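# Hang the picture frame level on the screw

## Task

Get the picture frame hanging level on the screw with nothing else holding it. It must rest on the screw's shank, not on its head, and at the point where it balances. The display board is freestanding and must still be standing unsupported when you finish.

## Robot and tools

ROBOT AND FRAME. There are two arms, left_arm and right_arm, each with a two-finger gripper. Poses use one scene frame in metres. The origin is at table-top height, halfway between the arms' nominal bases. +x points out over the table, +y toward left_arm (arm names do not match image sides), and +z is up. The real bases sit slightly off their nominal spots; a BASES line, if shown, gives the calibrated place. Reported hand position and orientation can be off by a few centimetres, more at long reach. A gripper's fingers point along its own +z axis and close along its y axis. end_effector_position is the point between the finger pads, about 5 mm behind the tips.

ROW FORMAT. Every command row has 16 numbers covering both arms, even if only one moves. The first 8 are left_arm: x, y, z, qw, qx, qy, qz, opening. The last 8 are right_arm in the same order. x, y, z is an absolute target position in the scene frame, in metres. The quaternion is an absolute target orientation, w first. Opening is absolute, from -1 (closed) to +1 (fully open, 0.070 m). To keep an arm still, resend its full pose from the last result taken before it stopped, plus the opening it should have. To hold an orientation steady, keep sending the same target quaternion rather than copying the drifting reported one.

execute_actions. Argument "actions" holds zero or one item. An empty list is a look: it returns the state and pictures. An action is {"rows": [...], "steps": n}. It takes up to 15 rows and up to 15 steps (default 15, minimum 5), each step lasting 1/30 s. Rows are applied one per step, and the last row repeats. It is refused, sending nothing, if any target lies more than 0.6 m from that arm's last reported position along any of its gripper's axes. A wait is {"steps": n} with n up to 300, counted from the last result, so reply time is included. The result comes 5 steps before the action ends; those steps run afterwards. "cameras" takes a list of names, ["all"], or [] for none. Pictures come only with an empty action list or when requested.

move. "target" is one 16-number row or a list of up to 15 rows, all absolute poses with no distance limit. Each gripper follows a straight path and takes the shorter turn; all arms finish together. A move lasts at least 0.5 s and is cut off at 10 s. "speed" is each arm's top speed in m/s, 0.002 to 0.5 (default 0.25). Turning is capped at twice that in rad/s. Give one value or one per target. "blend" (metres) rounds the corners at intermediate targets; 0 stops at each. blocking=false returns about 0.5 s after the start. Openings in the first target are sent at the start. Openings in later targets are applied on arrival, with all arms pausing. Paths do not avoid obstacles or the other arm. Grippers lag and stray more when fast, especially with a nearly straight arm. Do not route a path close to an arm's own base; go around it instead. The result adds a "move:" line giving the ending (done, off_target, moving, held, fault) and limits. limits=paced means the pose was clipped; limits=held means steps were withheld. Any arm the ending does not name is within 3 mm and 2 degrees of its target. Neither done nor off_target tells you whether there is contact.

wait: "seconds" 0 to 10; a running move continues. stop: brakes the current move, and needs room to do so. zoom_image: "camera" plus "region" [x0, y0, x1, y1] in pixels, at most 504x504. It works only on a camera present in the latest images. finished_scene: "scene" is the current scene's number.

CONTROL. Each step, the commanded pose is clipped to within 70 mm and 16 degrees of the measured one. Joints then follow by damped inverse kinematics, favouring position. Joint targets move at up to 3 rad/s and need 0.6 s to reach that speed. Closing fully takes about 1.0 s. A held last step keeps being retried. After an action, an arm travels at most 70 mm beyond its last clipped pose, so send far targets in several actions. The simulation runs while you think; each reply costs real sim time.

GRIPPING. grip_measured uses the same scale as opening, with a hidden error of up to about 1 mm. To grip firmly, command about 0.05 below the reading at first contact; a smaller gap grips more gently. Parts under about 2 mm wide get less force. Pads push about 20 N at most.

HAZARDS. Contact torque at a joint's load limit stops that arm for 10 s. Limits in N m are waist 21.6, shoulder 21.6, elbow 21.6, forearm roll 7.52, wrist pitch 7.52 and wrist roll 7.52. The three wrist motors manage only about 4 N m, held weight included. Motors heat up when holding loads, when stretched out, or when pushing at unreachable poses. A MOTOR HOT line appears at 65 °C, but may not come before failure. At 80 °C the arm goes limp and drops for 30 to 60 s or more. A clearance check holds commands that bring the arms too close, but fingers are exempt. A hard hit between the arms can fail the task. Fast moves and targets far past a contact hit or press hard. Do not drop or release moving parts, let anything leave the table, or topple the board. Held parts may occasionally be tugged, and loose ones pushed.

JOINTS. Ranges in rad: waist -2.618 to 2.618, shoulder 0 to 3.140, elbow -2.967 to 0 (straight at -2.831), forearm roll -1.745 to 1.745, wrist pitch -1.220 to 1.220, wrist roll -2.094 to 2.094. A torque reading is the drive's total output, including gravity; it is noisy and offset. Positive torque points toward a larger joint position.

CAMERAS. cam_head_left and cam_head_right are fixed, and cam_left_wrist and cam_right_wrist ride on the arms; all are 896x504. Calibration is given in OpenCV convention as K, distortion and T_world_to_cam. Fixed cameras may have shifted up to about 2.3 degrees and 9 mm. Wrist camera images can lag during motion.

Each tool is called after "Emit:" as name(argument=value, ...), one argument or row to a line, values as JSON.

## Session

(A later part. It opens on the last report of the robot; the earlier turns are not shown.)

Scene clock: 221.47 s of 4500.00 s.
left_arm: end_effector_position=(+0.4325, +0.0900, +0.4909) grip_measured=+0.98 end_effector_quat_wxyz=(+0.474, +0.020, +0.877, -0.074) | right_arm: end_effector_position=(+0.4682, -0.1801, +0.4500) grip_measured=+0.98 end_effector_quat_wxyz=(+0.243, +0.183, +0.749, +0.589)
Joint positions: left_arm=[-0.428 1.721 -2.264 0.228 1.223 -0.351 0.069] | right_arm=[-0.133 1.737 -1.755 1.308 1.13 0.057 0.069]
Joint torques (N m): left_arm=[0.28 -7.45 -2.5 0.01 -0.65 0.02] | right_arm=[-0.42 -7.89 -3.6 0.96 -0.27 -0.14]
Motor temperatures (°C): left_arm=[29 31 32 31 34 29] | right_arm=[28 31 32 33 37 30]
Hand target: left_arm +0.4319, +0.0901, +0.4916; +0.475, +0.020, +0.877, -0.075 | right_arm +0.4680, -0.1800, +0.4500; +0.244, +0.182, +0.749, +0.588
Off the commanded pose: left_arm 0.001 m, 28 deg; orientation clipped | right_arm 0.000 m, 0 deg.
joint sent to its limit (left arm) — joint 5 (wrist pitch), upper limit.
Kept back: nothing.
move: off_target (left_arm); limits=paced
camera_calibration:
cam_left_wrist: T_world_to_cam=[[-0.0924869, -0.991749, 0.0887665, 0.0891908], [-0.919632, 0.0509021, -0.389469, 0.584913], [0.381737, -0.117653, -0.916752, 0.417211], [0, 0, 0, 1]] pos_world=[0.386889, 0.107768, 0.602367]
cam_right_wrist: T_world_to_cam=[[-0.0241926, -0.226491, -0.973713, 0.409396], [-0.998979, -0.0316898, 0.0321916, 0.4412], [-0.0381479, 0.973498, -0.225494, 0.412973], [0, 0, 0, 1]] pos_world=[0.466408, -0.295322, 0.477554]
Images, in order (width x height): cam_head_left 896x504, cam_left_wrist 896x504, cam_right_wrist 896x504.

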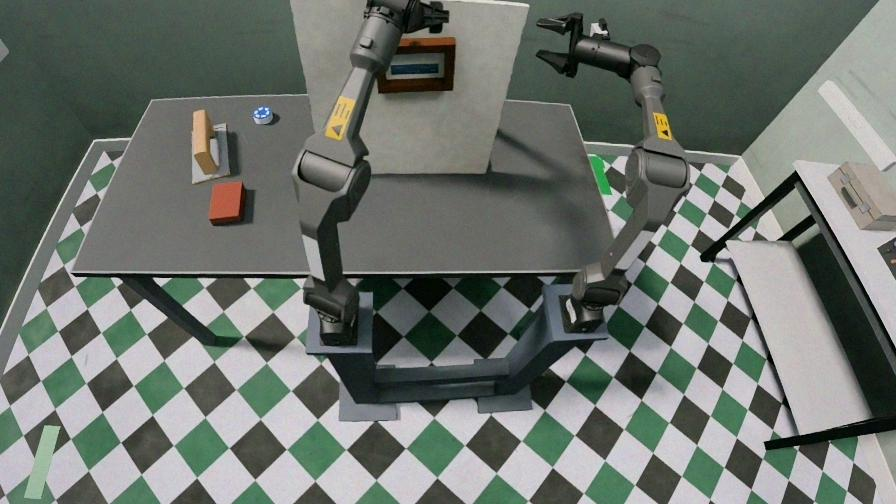

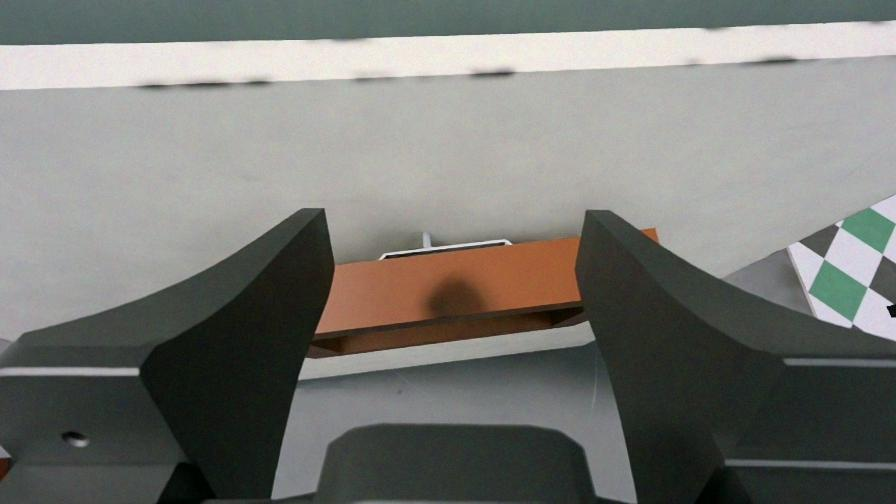

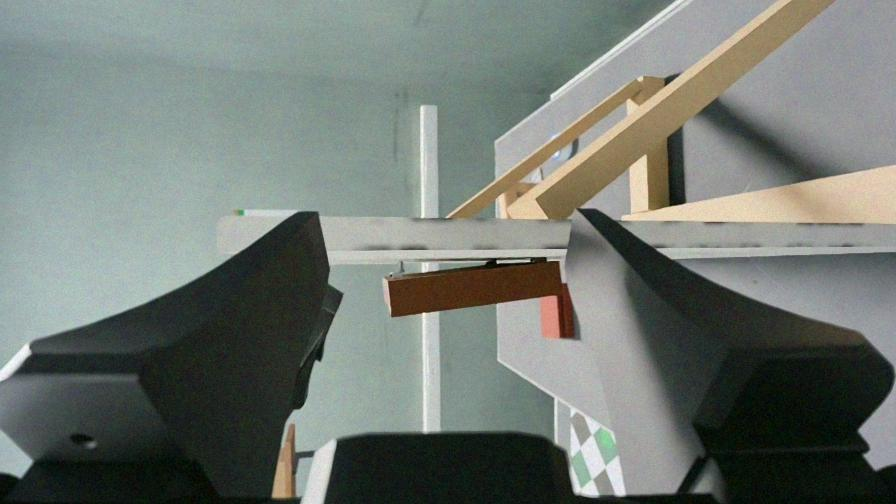

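Emit:
move(
  target=[
    [0.35,0.17,0.47,0.5327,0.1101,0.8362,-0.0701,0.0,0.468,-0.18,0.45,0.2424,0.1815,0.7457,0.5858,0.98],
    [0.38,0.235,0.36,0.5327,0.1101,0.8362,-0.0701,-1,0.468,-0.18,0.45,0.2424,0.1815,0.7457,0.5858,0.98],
    [0.438,0.20,0.327,0.5327,0.1101,0.8362,-0.0701,-1,0.468,-0.18,0.45,0.2424,0.1815,0.7457,0.5858,0.98],
  ],
  speed=0.2,
  blend=[0.03,0.0,0],
  cameras=["cam_right_wrist","cam_head_left","cam_head_right"],
)

Scene clock: 228.50 s of 4500.00 s.
left_arm: end_effector_position=(+0.4385, +0.1998, +0.3257) grip_measured=-1.00 end_effector_quat_wxyz=(+0.532, +0.110, +0.837, -0.070) | right_arm: end_effector_position=(+0.4682, -0.1801, +0.4500) grip_measured=+0.98 end_effector_quat_wxyz=(+0.243, +0.183, +0.749, +0.589)
Joint positions: left_arm=[0.069 1.409 -1.089 -0.932 0.369 1.04 0] | right_arm=[-0.133 1.737 -1.755 1.308 1.13 0.057 0.069]
Joint torques (N m): left_arm=[0.48 -6.23 -3.69 -0.25 -0.51 -0.03] | right_arm=[-0.42 -7.86 -3.6 0.92 -0.24 -0.1]
Motor temperatures (°C): left_arm=[29 31 32 31 34 29] | right_arm=[28 31 32 33 37 30]
Hand target: left_arm +0.4380, +0.2000, +0.3270; +0.533, +0.110, +0.836, -0.070 | right_arm +0.4680, -0.1800, +0.4500; +0.244, +0.182, +0.749, +0.588
Off the commanded pose: left_arm 0.001 m, 0 deg | right_arm 0.000 m, 0 deg.
Kept back: nothing.
move: done
camera_calibration:
cam_right_wrist: T_world_to_cam=[[-0.0241926, -0.226491, -0.973713, 0.409396], [-0.998979, -0.0316898, 0.0321916, 0.4412], [-0.0381479, 0.973498, -0.225494, 0.412973], [0, 0, 0, 1]] pos_world=[0.466408, -0.295322, 0.477554]
Images, in order (width x height): cam_head_left 896x504, cam_head_right 896x504, cam_right_wrist 896x504.

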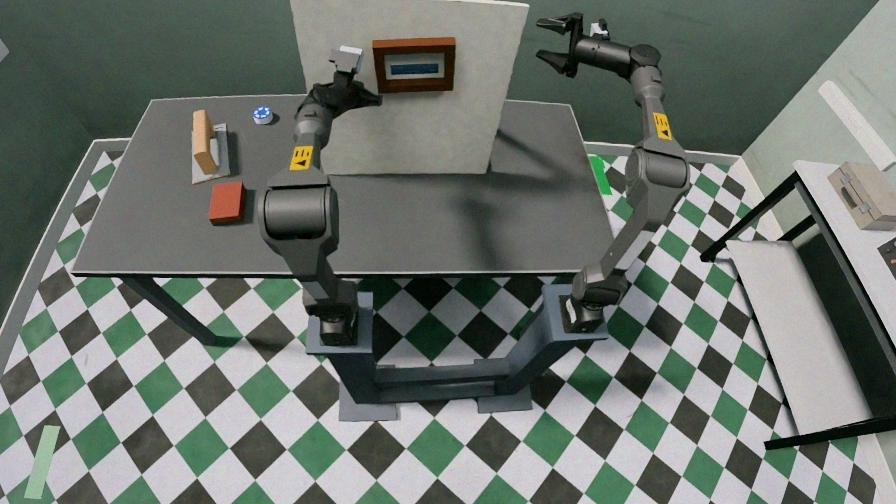

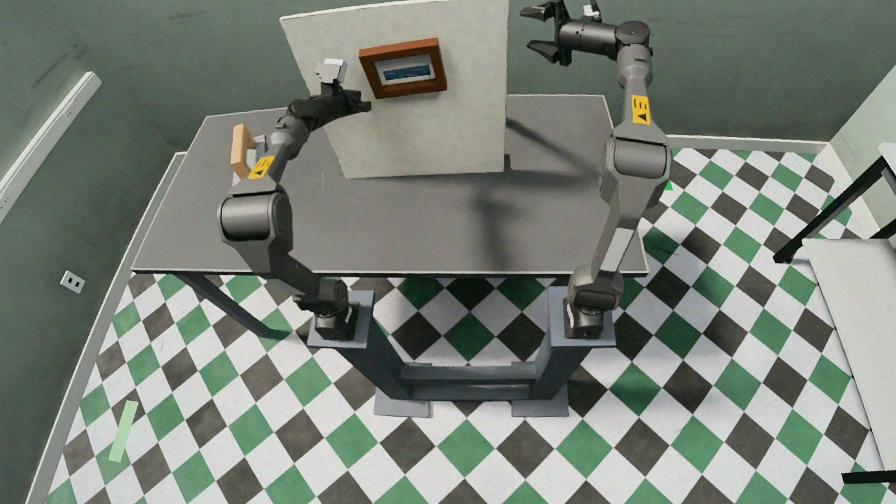

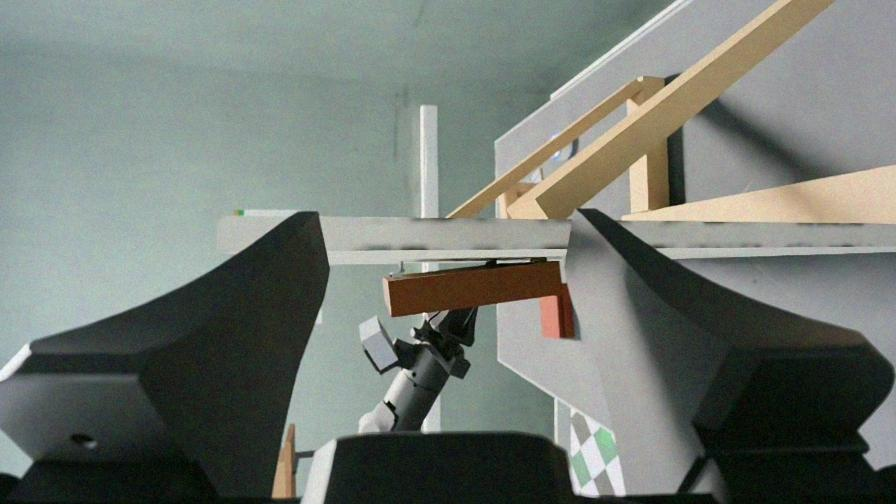

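Emit:
move(
  target=[0.438,0.146,0.327,0.5327,0.1101,0.8362,-0.0701,-1,0.468,-0.18,0.45,0.2424,0.1815,0.7457,0.5858,0.98],
  speed=0.05,
  cameras=["cam_right_wrist","cam_head_left","cam_head_right"],
)

Emit:
zoom_image(
  camera="cam_head_right",
  region=[350, 20, 460, 120],
)

Scene clock: 231.13 s of 4500.00 s.
left_arm: end_effector_position=(+0.4379, +0.1463, +0.3269) grip_measured=-1.00 end_effector_quat_wxyz=(+0.533, +0.110, +0.836, -0.070) | right_arm: end_effector_position=(+0.4682, -0.1801, +0.4500) grip_measured=+0.98 end_effector_quat_wxyz=(+0.243, +0.183, +0.749, +0.589)
Joint positions: left_arm=[-0.152 1.414 -1.097 -0.429 0.228 0.462 0] | right_arm=[-0.133 1.737 -1.755 1.308 1.13 0.057 0.069]
Joint torques (N m): left_arm=[-0.73 -4.43 -3.73 -0.26 -1.15 0.04] | right_arm=[-0.45 -7.83 -3.62 0.91 -0.24 -0.08]
Motor temperatures (°C): left_arm=[29 31 32 31 34 29] | right_arm=[28 31 32 33 37 30]
Hand target: left_arm +0.4380, +0.1460, +0.3270; +0.533, +0.110, +0.836, -0.070 | right_arm +0.4680, -0.1800, +0.4500; +0.244, +0.182, +0.749, +0.588
Off the commanded pose: left_arm 0.000 m, 0 deg | right_arm 0.000 m, 0 deg.
Kept back: nothing.
move: done
camera_calibration:
cam_right_wrist: T_world_to_cam=[[-0.0241926, -0.226491, -0.973713, 0.409396], [-0.998979, -0.0316898, 0.0321916, 0.4412], [-0.0381479, 0.973498, -0.225494, 0.412973], [0, 0, 0, 1]] pos_world=[0.466408, -0.295322, 0.477554]
Images, in order (width x height): cam_head_left 896x504, cam_head_right 896x504, cam_right_wrist 896x504.

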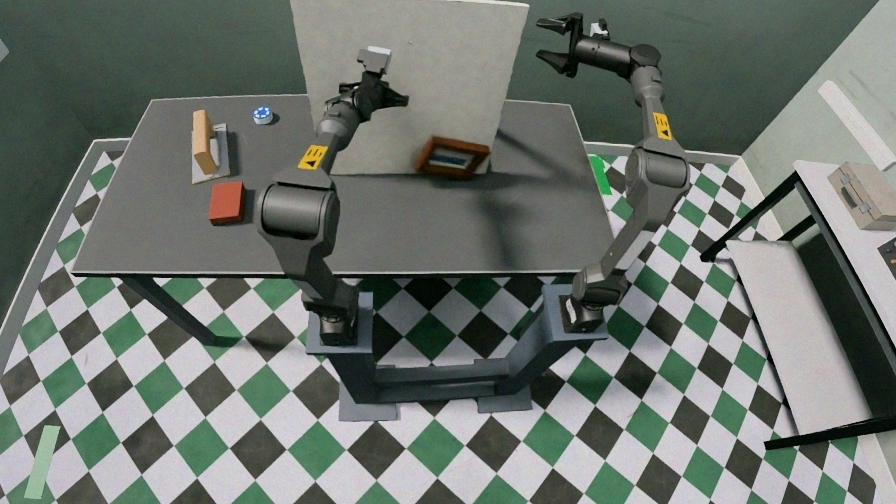

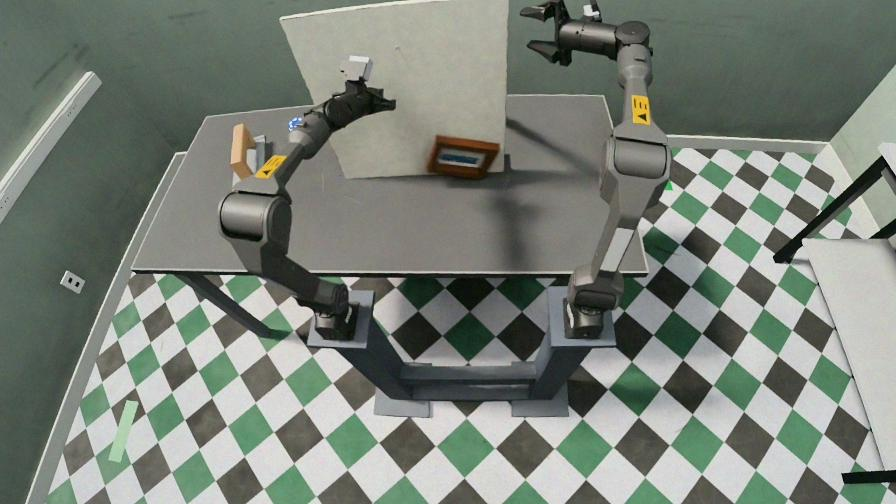

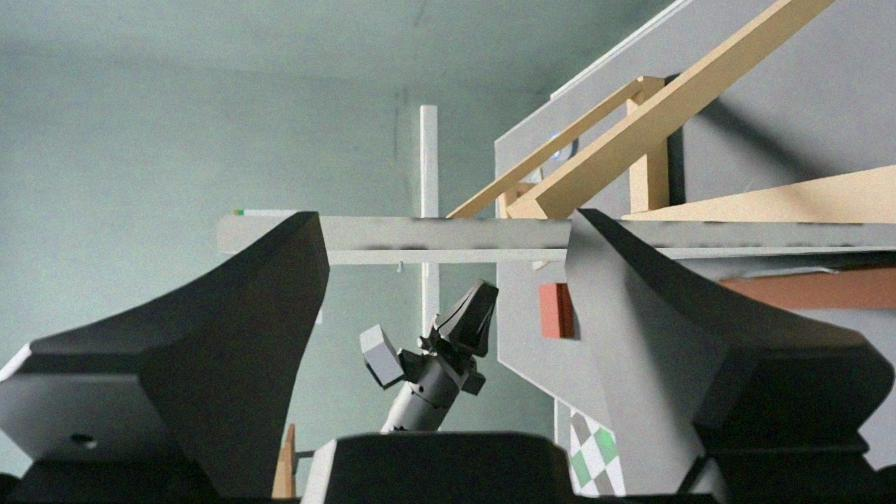

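Scaled by 4.582 from the camera's 896x504 image, which has a finer 1280x720 frame.

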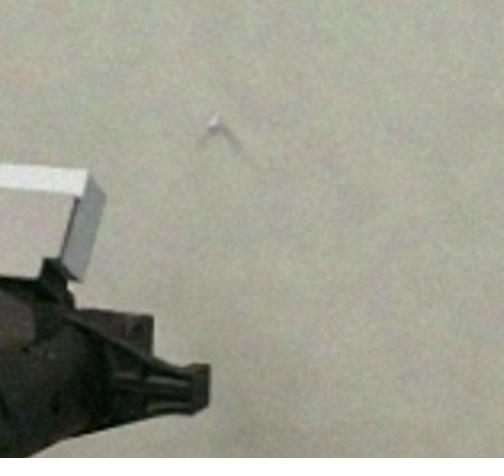

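Emit:
move(
  target=[
    [0.38,0.165,0.327,0.5327,0.1101,0.8362,-0.0701,-1,0.40,-0.18,0.45,0.2424,0.1815,0.7457,0.5858,0.98],
    [0.30,0.10,0.24,0.686,0.2089,0.6625,-0.2163,0.98,0.30,-0.16,0.27,0.684,-0.210,0.664,0.216,0.98],
  ],
  speed=0.2,
  blend=[0.03,0],
)

Scene clock: 238.30 s of 4500.00 s.
left_arm: end_effector_position=(+0.2999, +0.1004, +0.2406) grip_measured=+0.98 end_effector_quat_wxyz=(+0.528, +0.272, +0.767, -0.243) | right_arm: end_effector_position=(+0.3000, -0.1604, +0.2704) grip_measured=+0.98 end_effector_quat_wxyz=(+0.561, -0.294, +0.736, +0.237)
Joint positions: left_arm=[0.076 1.205 -0.458 -1.752 0.801 2.088 0.069] | right_arm=[-0.028 1.122 -0.471 1.751 0.812 -2.085 0.069]
Joint torques (N m): left_arm=[0.47 -2.38 -3 -0.71 0.76 0] | right_arm=[-0.45 -0.96 -4.42 0.64 0.49 -0.12]
Motor temperatures (°C): left_arm=[29 31 32 31 34 29] | right_arm=[28 31 32 33 37 30]
Hand target: left_arm +0.2999, +0.1002, +0.2404; +0.527, +0.272, +0.767, -0.243 | right_arm +0.2999, -0.1603, +0.2703; +0.561, -0.295, +0.736, +0.237
Off the commanded pose: left_arm 0.001 m, 23 deg; orientation clipped | right_arm 0.001 m, 19 deg; orientation clipped.
joint sent to its limit (left arm) — joint 4 (forearm roll), lower limit; joint 6 (wrist roll), upper limit.
joint sent to its limit (right arm) — joint 4 (forearm roll), upper limit.
Kept back: nothing.
move: off_target (left_arm, right_arm); target 2's new opening was sent with left_arm's hand 0.001 m and 23 deg from that target; limits=paced
camera_calibration:
cam_left_wrist: T_world_to_cam=[[-0.661361, -0.747067, 0.067019, 0.260787], [-0.625952, 0.500487, -0.598078, 0.281998], [0.413263, -0.437496, -0.798631, 0.233874], [0, 0, 0, 1]] pos_world=[0.252341, 0.156008, 0.337958]
cam_right_wrist: T_world_to_cam=[[0.684426, -0.727076, -0.0540461, -0.306714], [-0.600803, -0.520457, -0.606761, 0.254512], [0.413033, 0.447754, -0.793045, 0.280713], [0, 0, 0, 1]] pos_world=[0.246891, -0.216233, 0.360469]

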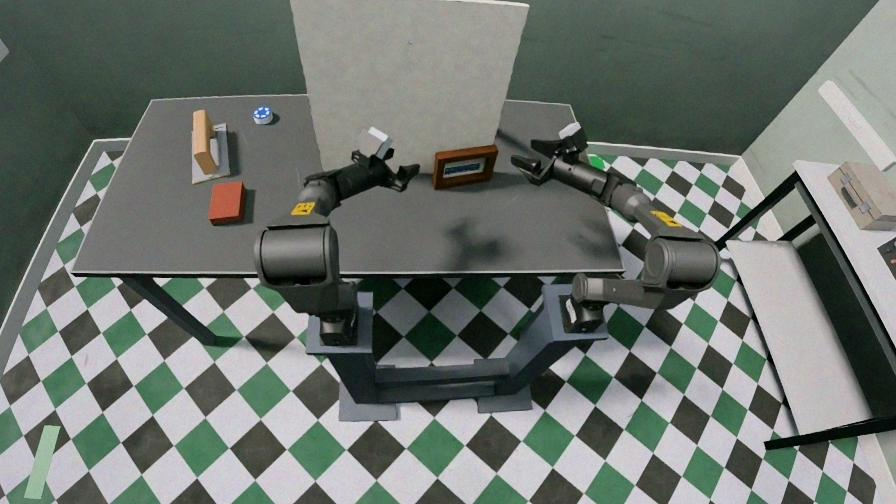

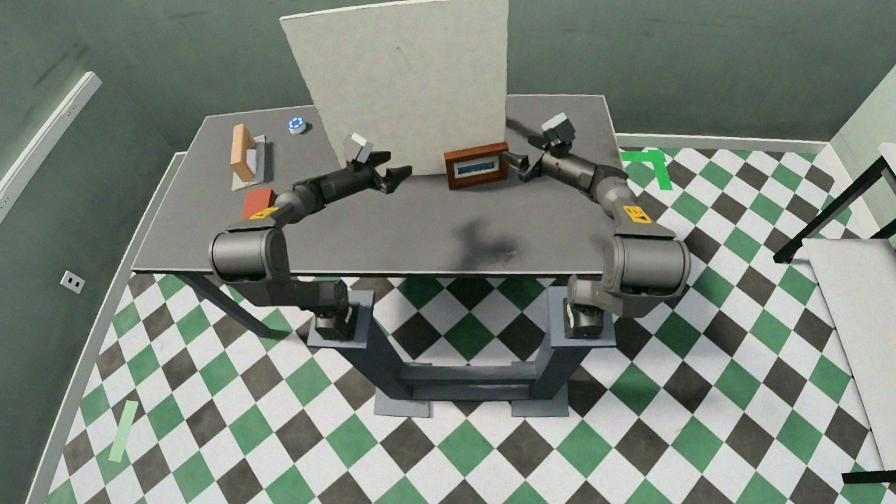

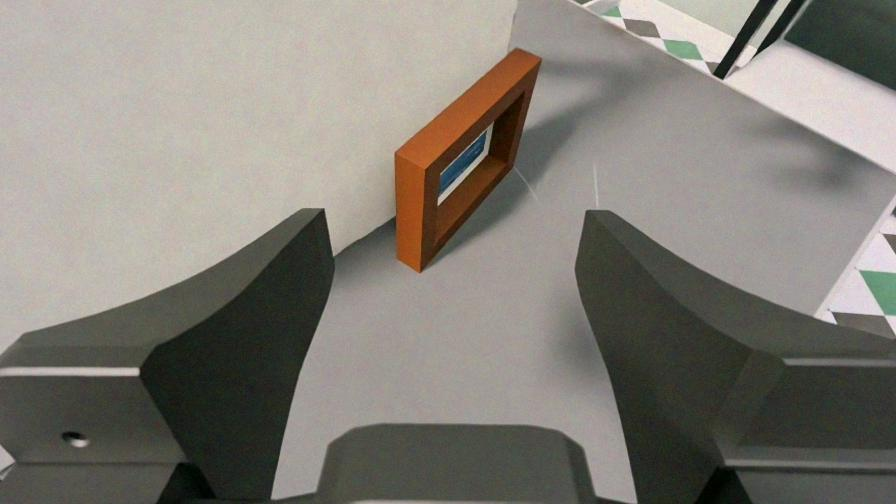

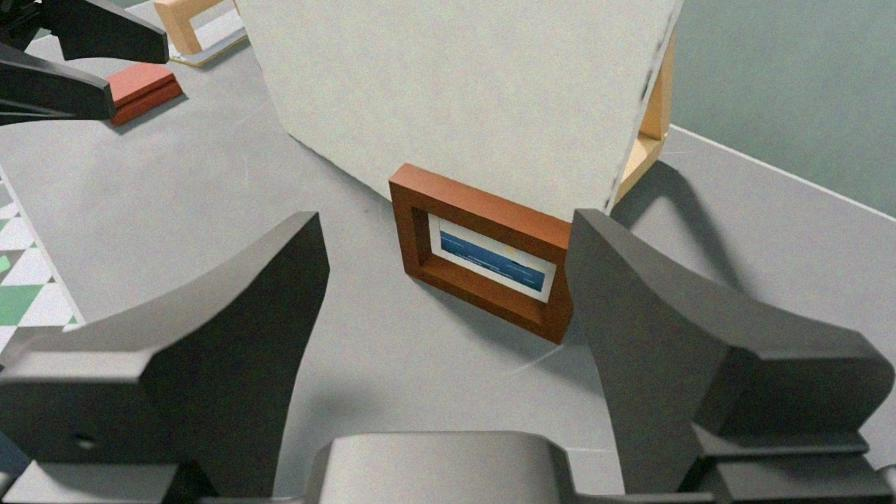

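Emit:
zoom_image(
  camera="cam_left_wrist",
  region=[380, 35, 560, 285],
)

Emit:
zoom_image(
  camera="cam_right_wrist",
  region=[370, 150, 600, 360],
)

Scaled by 2.016 from the camera's 896x504 image, which has a finer 1280x720 frame.

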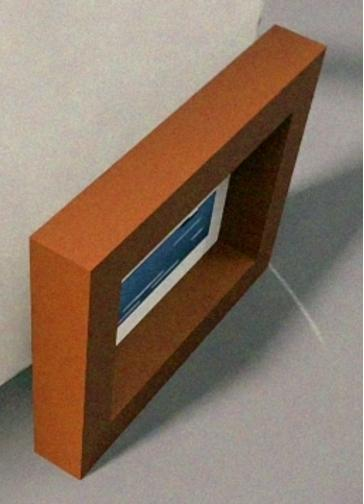

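Scaled by 2.191 from the camera's 896x504 image, which has a finer 1280x720 frame.

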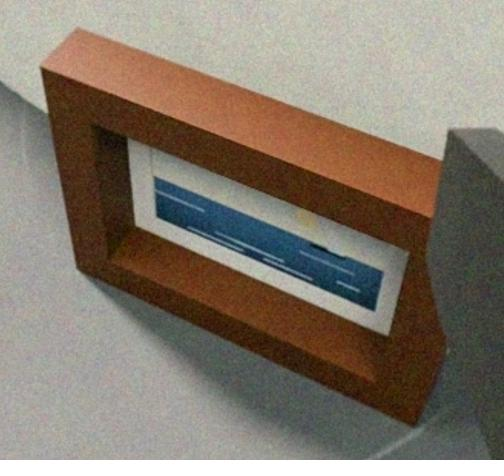

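Emit:
move(
  target=[
    [0.32,0.27,0.36,0.5124,-0.2,0.8044,-0.2,0.98,0.30,-0.16,0.27,0.5612,-0.2945,0.7361,0.2370,0.98],
    [0.40,0.36,0.45,0.2424,-0.1815,0.7457,-0.5858,0.98,0.30,-0.16,0.27,0.5612,-0.2945,0.7361,0.2370,0.98],
    [0.468,0.345,0.45,0.2424,-0.1815,0.7457,-0.5858,0.98,0.30,-0.16,0.27,0.5612,-0.2945,0.7361,0.2370,0.98],
  ],
  speed=0.25,
  blend=[0.05,0.03,0],
  cameras=["cam_left_wrist","cam_head_left"],
)

Scene clock: 249.10 s of 4500.00 s.
left_arm: end_effector_position=(+0.4688, +0.3457, +0.4490) grip_measured=+0.98 end_effector_quat_wxyz=(+0.387, -0.301, +0.690, -0.533) | right_arm: end_effector_position=(+0.2999, -0.1601, +0.2701) grip_measured=+0.98 end_effector_quat_wxyz=(+0.561, -0.294, +0.737, +0.238)
Joint positions: left_arm=[0.68 1.813 -1.806 -1.399 1.222 0.082 0.069] | right_arm=[-0.026 1.123 -0.471 1.751 0.811 -2.085 0.069]
Joint torques (N m): left_arm=[-1.2 -8.95 -2.42 -1.07 0.26 0.06] | right_arm=[0.69 -1 -4.45 0.72 0.27 0.23]
Motor temperatures (°C): left_arm=[29 31 32 31 34 29] | right_arm=[28 31 32 33 37 30]
Hand target: left_arm +0.4682, +0.3447, +0.4499; +0.387, -0.300, +0.690, -0.533 | right_arm +0.3000, -0.1601, +0.2701; +0.561, -0.295, +0.736, +0.237
Off the commanded pose: left_arm 0.001 m, 23 deg; orientation clipped | right_arm 0.000 m, 0 deg.
joint sent to its limit (left arm) — joint 5 (wrist pitch), upper limit.
joint sent to its limit (right arm) — joint 4 (forearm roll), upper limit.
Kept back: nothing.
move: off_target (left_arm); limits=paced
camera_calibration:
cam_left_wrist: T_world_to_cam=[[0.0165622, -0.27258, 0.961991, -0.341956], [-0.908851, -0.405164, -0.0991558, 0.611301], [0.416792, -0.872664, -0.254445, 0.34226], [0, 0, 0, 1]] pos_world=[0.418593, 0.453145, 0.476658]
Images, in order (width x height): cam_head_left 896x504, cam_left_wrist 896x504.

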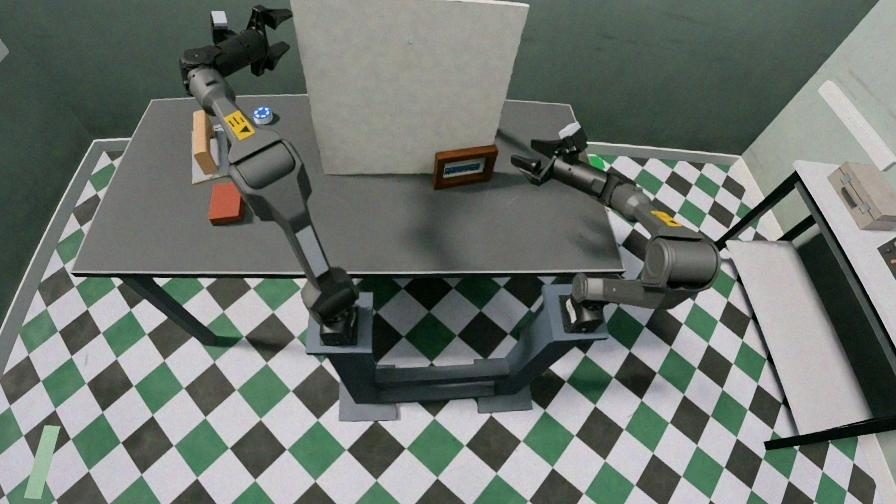

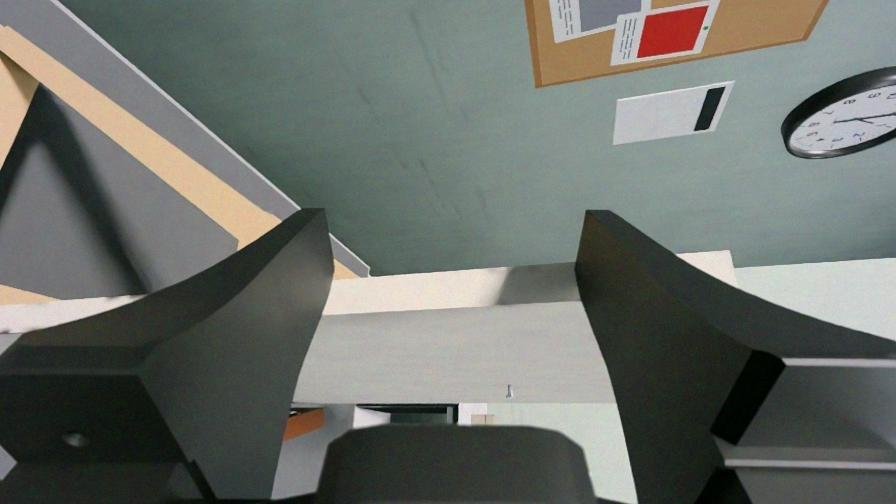

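Emit:
zoom_image(
  camera="cam_left_wrist",
  region=[480, 370, 540, 410],
)

Scaled by 8.400 from the camera's 896x504 image, which has a finer 1280x720 frame.

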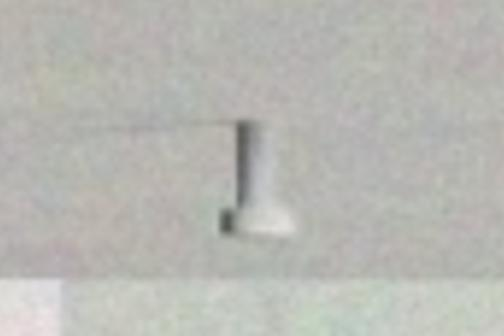

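Emit:
move(
  target=[
    [0.39,0.33,0.44,0.387,-0.301,0.690,-0.533,0.98,0.31,-0.22,0.28,0.5612,-0.2945,0.7361,0.2370,0.98],
    [0.31,0.14,0.30,0.6653,0.1280,0.7261,-0.1173,0.98,0.32,-0.27,0.28,0.5612,-0.2945,0.7361,0.2370,0.98],
  ],
  speed=0.3,
  blend=[0.05,0],
  cameras=["cam_right_wrist"],
)

Scene clock: 257.73 s of 4500.00 s.
left_arm: end_effector_position=(+0.3098, +0.1403, +0.2996) grip_measured=+0.98 end_effector_quat_wxyz=(+0.590, +0.159, +0.781, -0.128) | right_arm: end_effector_position=(+0.3203, -0.2695, +0.2801) grip_measured=+0.98 end_effector_quat_wxyz=(+0.558, -0.280, +0.753, +0.208)
Joint positions: left_arm=[-0.085 0.954 -0.519 -1.752 0.317 1.839 0.069] | right_arm=[-0.59 1.271 -0.652 1.428 1.216 -2.04 0.069]
Joint torques (N m): left_arm=[-0.84 -3.05 -3.87 -0.17 0.15 -0.21] | right_arm=[0.03 -1.87 -4 0.8 0.37 0.22]
Motor temperatures (°C): left_arm=[29 31 32 31 34 29] | right_arm=[28 30 32 33 37 30]
Hand target: left_arm +0.3098, +0.1402, +0.3004; +0.591, +0.159, +0.780, -0.128 | right_arm +0.3203, -0.2696, +0.2799; +0.558, -0.280, +0.753, +0.208
Off the commanded pose: left_arm 0.001 m, 11 deg | right_arm 0.001 m, 4 deg.
joint read past its limit (left arm) — joint 4 (forearm roll), lower limit.
joint sent to its limit (left arm) — joint 4 (forearm roll), lower limit.
joint sent to its limit (right arm) — joint 5 (wrist pitch), upper limit.
Kept back: nothing.
move: off_target (left_arm, right_arm); blend cut to 0.0401 m at target 1
camera_calibration:
cam_right_wrist: T_world_to_cam=[[0.637752, -0.769494, -0.0339288, -0.401496], [-0.639984, -0.504875, -0.579242, 0.224815], [0.428594, 0.391127, -0.814449, 0.314601], [0, 0, 0, 1]] pos_world=[0.265097, -0.318494, 0.372827]
Images, in order (width x height): cam_right_wrist 896x504.

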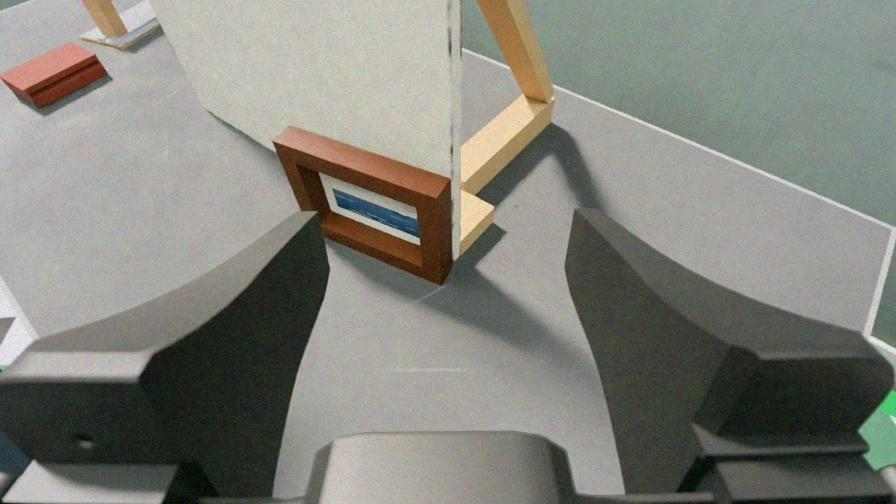

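Emit:
move(
  target=[
    [0.31,0.06,0.25,0.3985,-0.4126,0.5892,-0.5690,0.98,0.32,-0.27,0.28,0.558,-0.281,0.753,0.208,0.98],
    [0.345,-0.04,0.16,0.3985,-0.4126,0.5892,-0.5690,0.98,0.32,-0.27,0.28,0.558,-0.281,0.753,0.208,0.98],
  ],
  speed=0.25,
  blend=[0.03,0],
)

Scene clock: 263.10 s of 4500.00 s.
left_arm: end_effector_position=(+0.3455, -0.0395, +0.1598) grip_measured=+0.98 end_effector_quat_wxyz=(+0.383, -0.427, +0.610, -0.547) | right_arm: end_effector_position=(+0.3201, -0.2697, +0.2801) grip_measured=+0.98 end_effector_quat_wxyz=(+0.558, -0.281, +0.753, +0.207)
Joint positions: left_arm=[-0.973 1.97 -0.617 -0.672 -1.218 -1.382 0.069] | right_arm=[-0.591 1.27 -0.652 1.427 1.216 -2.04 0.069]
Joint torques (N m): left_arm=[-0.54 -7.3 -1.31 0.18 -1.14 0.09] | right_arm=[-0.46 -3.62 -3.13 0.76 0.43 -0.11]
Motor temperatures (°C): left_arm=[29 31 32 31 34 29] | right_arm=[28 30 32 33 37 30]
Hand target: left_arm +0.3451, -0.0401, +0.1603; +0.382, -0.426, +0.610, -0.547 | right_arm +0.3201, -0.2699, +0.2800; +0.558, -0.280, +0.753, +0.207
Off the commanded pose: left_arm 0.001 m, 4 deg | right_arm 0.000 m, 0 deg.
joint sent to its limit (left arm) — joint 5 (wrist pitch), lower limit.
joint sent to its limit (right arm) — joint 5 (wrist pitch), upper limit.
Kept back: nothing.
move: off_target (left_arm); limits=paced
camera_calibration:
cam_left_wrist: T_world_to_cam=[[0.120705, -0.0563502, 0.991088, -0.19871], [-0.806717, -0.587368, 0.0648542, 0.245728], [0.578479, -0.807356, -0.116357, -0.091414], [0, 0, 0, 1]] pos_world=[0.275099, 0.059332, 0.170365]
cam_right_wrist: T_world_to_cam=[[0.63743, -0.769806, -0.0328902, -0.40182], [-0.64004, -0.505246, -0.578857, 0.224473], [0.42899, 0.390032, -0.814766, 0.314436], [0, 0, 0, 1]] pos_world=[0.264914, -0.31855, 0.372913]

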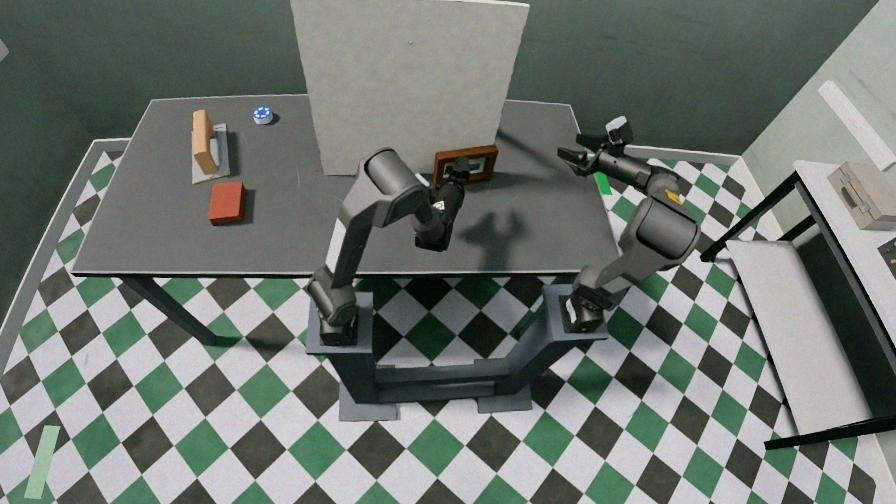

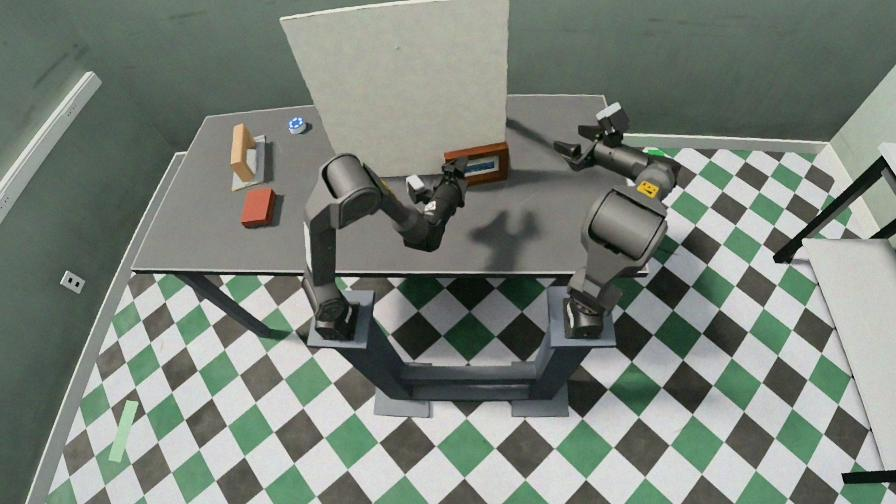

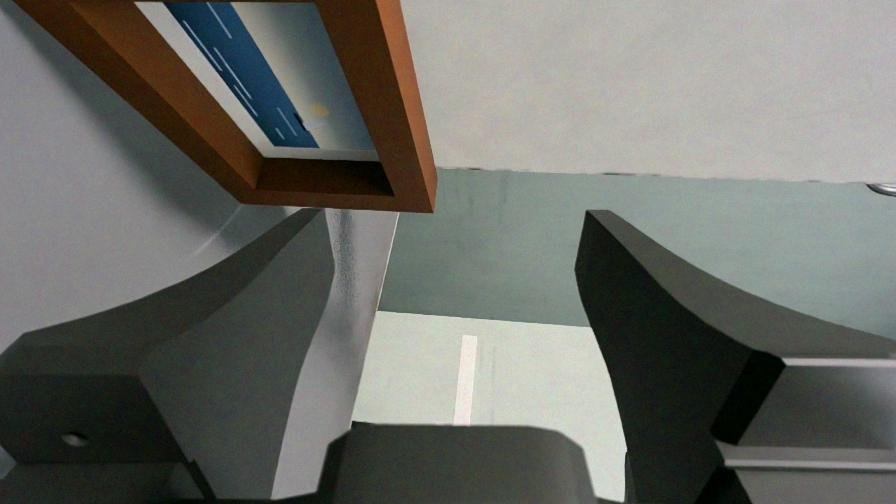

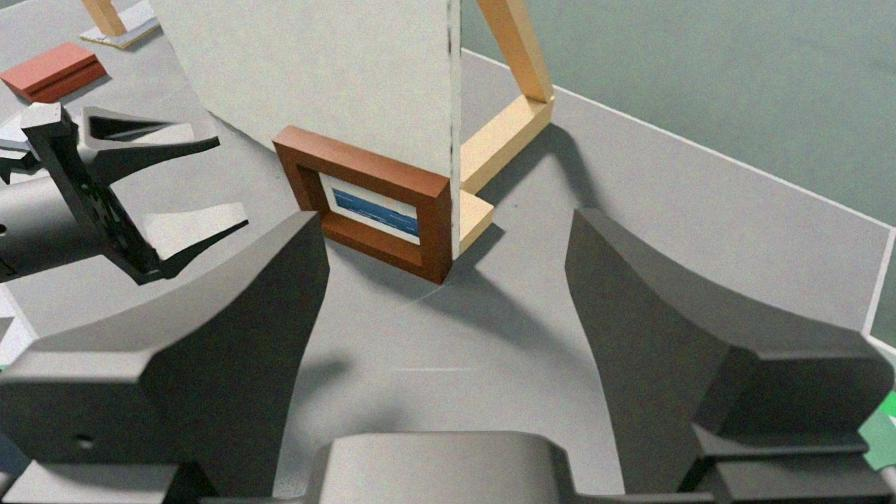

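Emit:
move(
  target=[
    [0.32,0.02,0.26,0.3985,-0.4126,0.5892,-0.5690,0.98,0.32,-0.27,0.28,0.558,-0.281,0.753,0.208,0.98],
    [0.37,0.09,0.41,0.3473,-0.3596,0.6230,-0.6016,0.98,0.32,-0.27,0.28,0.558,-0.281,0.753,0.208,0.98],
  ],
  speed=0.25,
  blend=[0.03,0],
  cameras=["cam_left_wrist"],
)

Scene clock: 266.00 s of 4500.00 s.
left_arm: end_effector_position=(+0.3699, +0.0897, +0.4101) grip_measured=+0.98 end_effector_quat_wxyz=(+0.382, -0.372, +0.599, -0.598) | right_arm: end_effector_position=(+0.3201, -0.2697, +0.2801) grip_measured=+0.98 end_effector_quat_wxyz=(+0.558, -0.281, +0.753, +0.207)
Joint positions: left_arm=[-0.291 1.17 -0.844 0.561 -0.287 -2.101 0.069] | right_arm=[-0.591 1.27 -0.652 1.427 1.216 -2.04 0.069]
Joint torques (N m): left_arm=[-0.07 -2.97 -3.09 -0.2 -1.01 -0.02] | right_arm=[-0.37 -3.46 -3.2 0.81 0.42 -0.09]
Motor temperatures (°C): left_arm=[29 31 32 31 34 29] | right_arm=[28 30 32 33 37 30]
Hand target: left_arm +0.3699, +0.0897, +0.4098; +0.382, -0.372, +0.599, -0.598 | right_arm +0.3201, -0.2699, +0.2800; +0.558, -0.280, +0.753, +0.207
Off the commanded pose: left_arm 0.000 m, 5 deg | right_arm 0.000 m, 0 deg.
joint sent to its limit (left arm) — joint 6 (wrist roll), lower limit.
joint sent to its limit (right arm) — joint 5 (wrist pitch), upper limit.
Kept back: nothing.
move: off_target (left_arm)
camera_calibration:
cam_left_wrist: T_world_to_cam=[[0.00494696, -0.028737, 0.999575, -0.405589], [-0.863396, -0.504423, -0.0102287, 0.3694], [0.504502, -0.862978, -0.0273068, 0.0236713], [0, 0, 0, 1]] pos_world=[0.309003, 0.195106, 0.409842]
Images, in order (width x height): cam_left_wrist 896x504.

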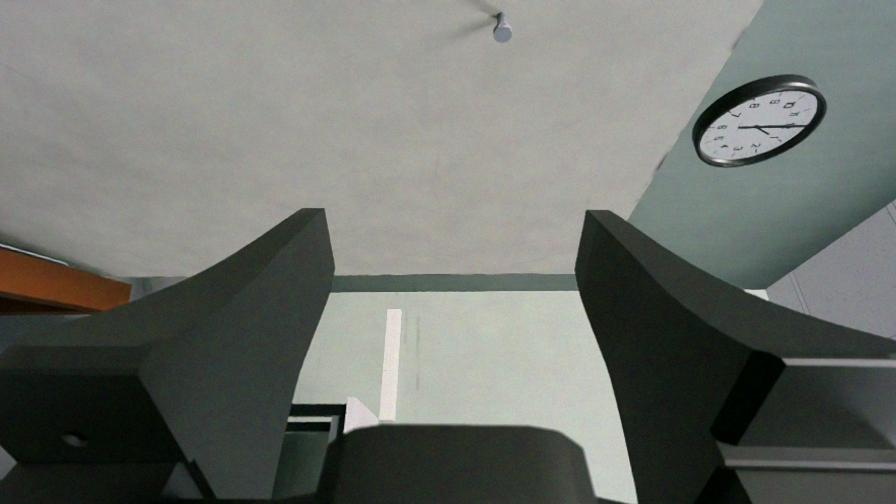

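Emit:
move(
  target=[
    [0.32,0.01,0.25,0.3885,-0.4022,0.5964,-0.5759,0.98,0.32,-0.27,0.28,0.558,-0.281,0.753,0.208,0.98],
    [0.375,-0.065,0.125,0.3885,-0.4022,0.5964,-0.5759,0.98,0.32,-0.27,0.28,0.558,-0.281,0.753,0.208,0.98],
  ],
  speed=0.25,
  blend=[0.04,0],
  cameras=["cam_left_wrist","cam_right_wrist"],
)

Scene clock: 269.80 s of 4500.00 s.
left_arm: end_effector_position=(+0.3756, -0.0651, +0.1246) grip_measured=+0.98 end_effector_quat_wxyz=(+0.372, -0.419, +0.620, -0.550) | right_arm: end_effector_position=(+0.3201, -0.2697, +0.2801) grip_measured=+0.98 end_effector_quat_wxyz=(+0.558, -0.281, +0.753, +0.207)
Joint positions: left_arm=[-0.913 2.151 -0.768 -0.572 -1.217 -1.422 0.069] | right_arm=[-0.591 1.27 -0.652 1.427 1.216 -2.04 0.069]
Joint torques (N m): left_arm=[-0.65 -8.5 -0.11 0.04 -1.51 0.11] | right_arm=[-0.21 -3.34 -3.18 0.85 0.4 -0.06]
Motor temperatures (°C): left_arm=[29 31 32 31 34 29] | right_arm=[28 30 32 33 37 30]
Hand target: left_arm +0.3752, -0.0651, +0.1253; +0.372, -0.419, +0.620, -0.550 | right_arm +0.3201, -0.2699, +0.2800; +0.558, -0.280, +0.753, +0.207
Off the commanded pose: left_arm 0.001 m, 5 deg | right_arm 0.000 m, 0 deg.
joint sent to its limit (left arm) — joint 5 (wrist pitch), lower limit.
joint sent to its limit (right arm) — joint 5 (wrist pitch), upper limit.
Kept back: nothing.
move: off_target (left_arm)
camera_calibration:
cam_left_wrist: T_world_to_cam=[[0.128288, -0.0636853, 0.98969, -0.172106], [-0.824128, -0.561979, 0.0706646, 0.264775], [0.551684, -0.824696, -0.12458, -0.12364], [0, 0, 0, 1]] pos_world=[0.308497, 0.0358717, 0.136218]
cam_right_wrist: T_world_to_cam=[[0.63743, -0.769806, -0.0328902, -0.40182], [-0.64004, -0.505246, -0.578857, 0.224473], [0.42899, 0.390032, -0.814766, 0.314436], [0, 0, 0, 1]] pos_world=[0.264914, -0.31855, 0.372913]
Images, in order (width x height): cam_left_wrist 896x504, cam_right_wrist 896x504.

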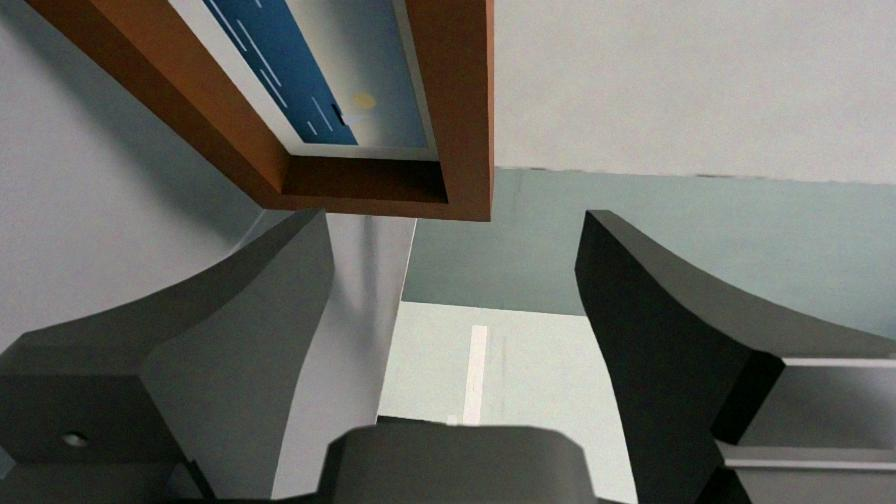

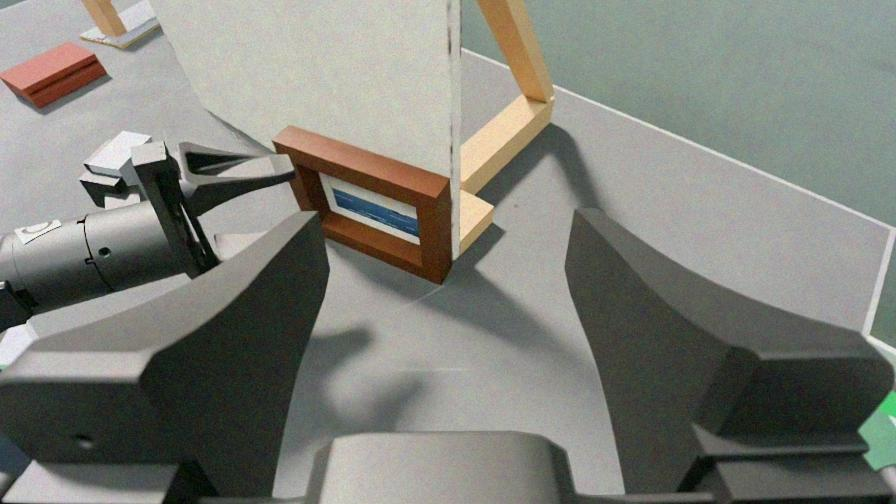

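Emit:
move(
  target=[
    [0.387,-0.045,0.119,0.3885,-0.4022,0.5964,-0.5759,0.6,0.32,-0.27,0.28,0.558,-0.281,0.753,0.208,0.98],
    [0.425,-0.060,0.119,0.3885,-0.4022,0.5964,-0.5759,0.6,0.32,-0.27,0.28,0.558,-0.281,0.753,0.208,0.98],
  ],
  speed=[0.1,0.05],
  cameras=["cam_left_wrist","cam_right_wrist"],
)

Emit:
zoom_image(
  camera="cam_right_wrist",
  region=[180, 80, 480, 300],
)

Scene clock: 273.57 s of 4500.00 s.
left_arm: end_effector_position=(+0.4255, -0.0603, +0.1191) grip_measured=+0.60 end_effector_quat_wxyz=(+0.381, -0.409, +0.606, -0.565) | right_arm: end_effector_position=(+0.3201, -0.2697, +0.2801) grip_measured=+0.98 end_effector_quat_wxyz=(+0.558, -0.281, +0.753, +0.207)
Joint positions: left_arm=[-0.773 2.25 -0.901 -0.422 -1.217 -1.446 0.056] | right_arm=[-0.591 1.27 -0.652 1.427 1.216 -2.04 0.069]
Joint torques (N m): left_arm=[-0.31 -8.25 -0.6 0.12 -1.44 0.1] | right_arm=[-0.14 -3.25 -3.2 0.89 0.38 -0.02]
Motor temperatures (°C): left_arm=[29 31 31 31 34 29] | right_arm=[28 30 32 33 37 30]
Hand target: left_arm +0.4252, -0.0601, +0.1192; +0.382, -0.409, +0.606, -0.565 | right_arm +0.3201, -0.2699, +0.2800; +0.558, -0.280, +0.753, +0.207
Off the commanded pose: left_arm 0.001 m, 2 deg | right_arm 0.000 m, 0 deg.
joint sent to its limit (left arm) — joint 5 (wrist pitch), lower limit.
joint sent to its limit (right arm) — joint 5 (wrist pitch), upper limit.
Kept back: nothing.
move: done
camera_calibration:
cam_left_wrist: T_world_to_cam=[[0.0827657, -0.0447656, 0.995563, -0.152963], [-0.827694, -0.559479, 0.0436529, 0.313824], [0.555042, -0.827635, -0.0833579, -0.15442], [0, 0, 0, 1]] pos_world=[0.35812, 0.0409274, 0.125713]
cam_right_wrist: T_world_to_cam=[[0.63743, -0.769806, -0.0328902, -0.40182], [-0.64004, -0.505246, -0.578857, 0.224473], [0.42899, 0.390032, -0.814766, 0.314436], [0, 0, 0, 1]] pos_world=[0.264914, -0.31855, 0.372913]
Images, in order (width x height): cam_left_wrist 896x504, cam_right_wrist 896x504.

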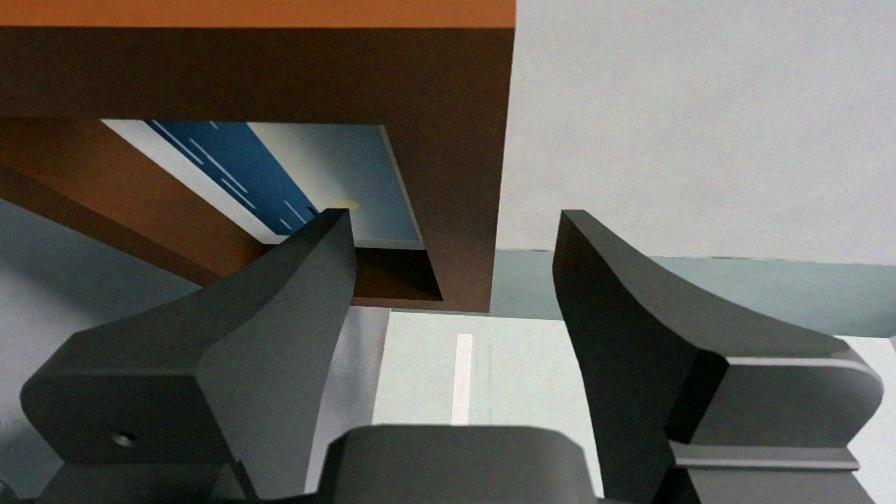

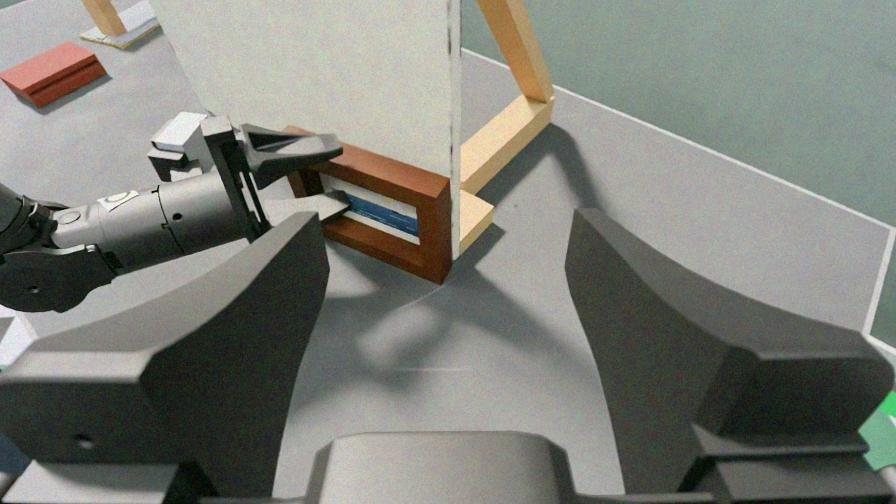

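Scaled by 1.680 from the camera's 896x504 image, which has a finer 1280x720 frame.

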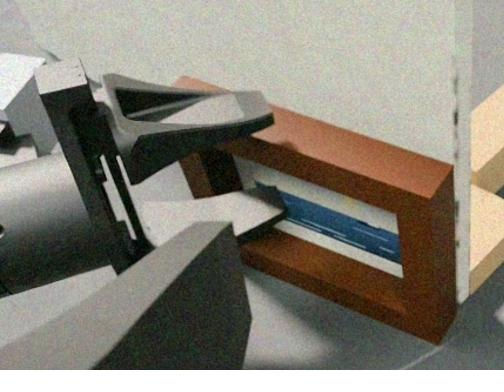

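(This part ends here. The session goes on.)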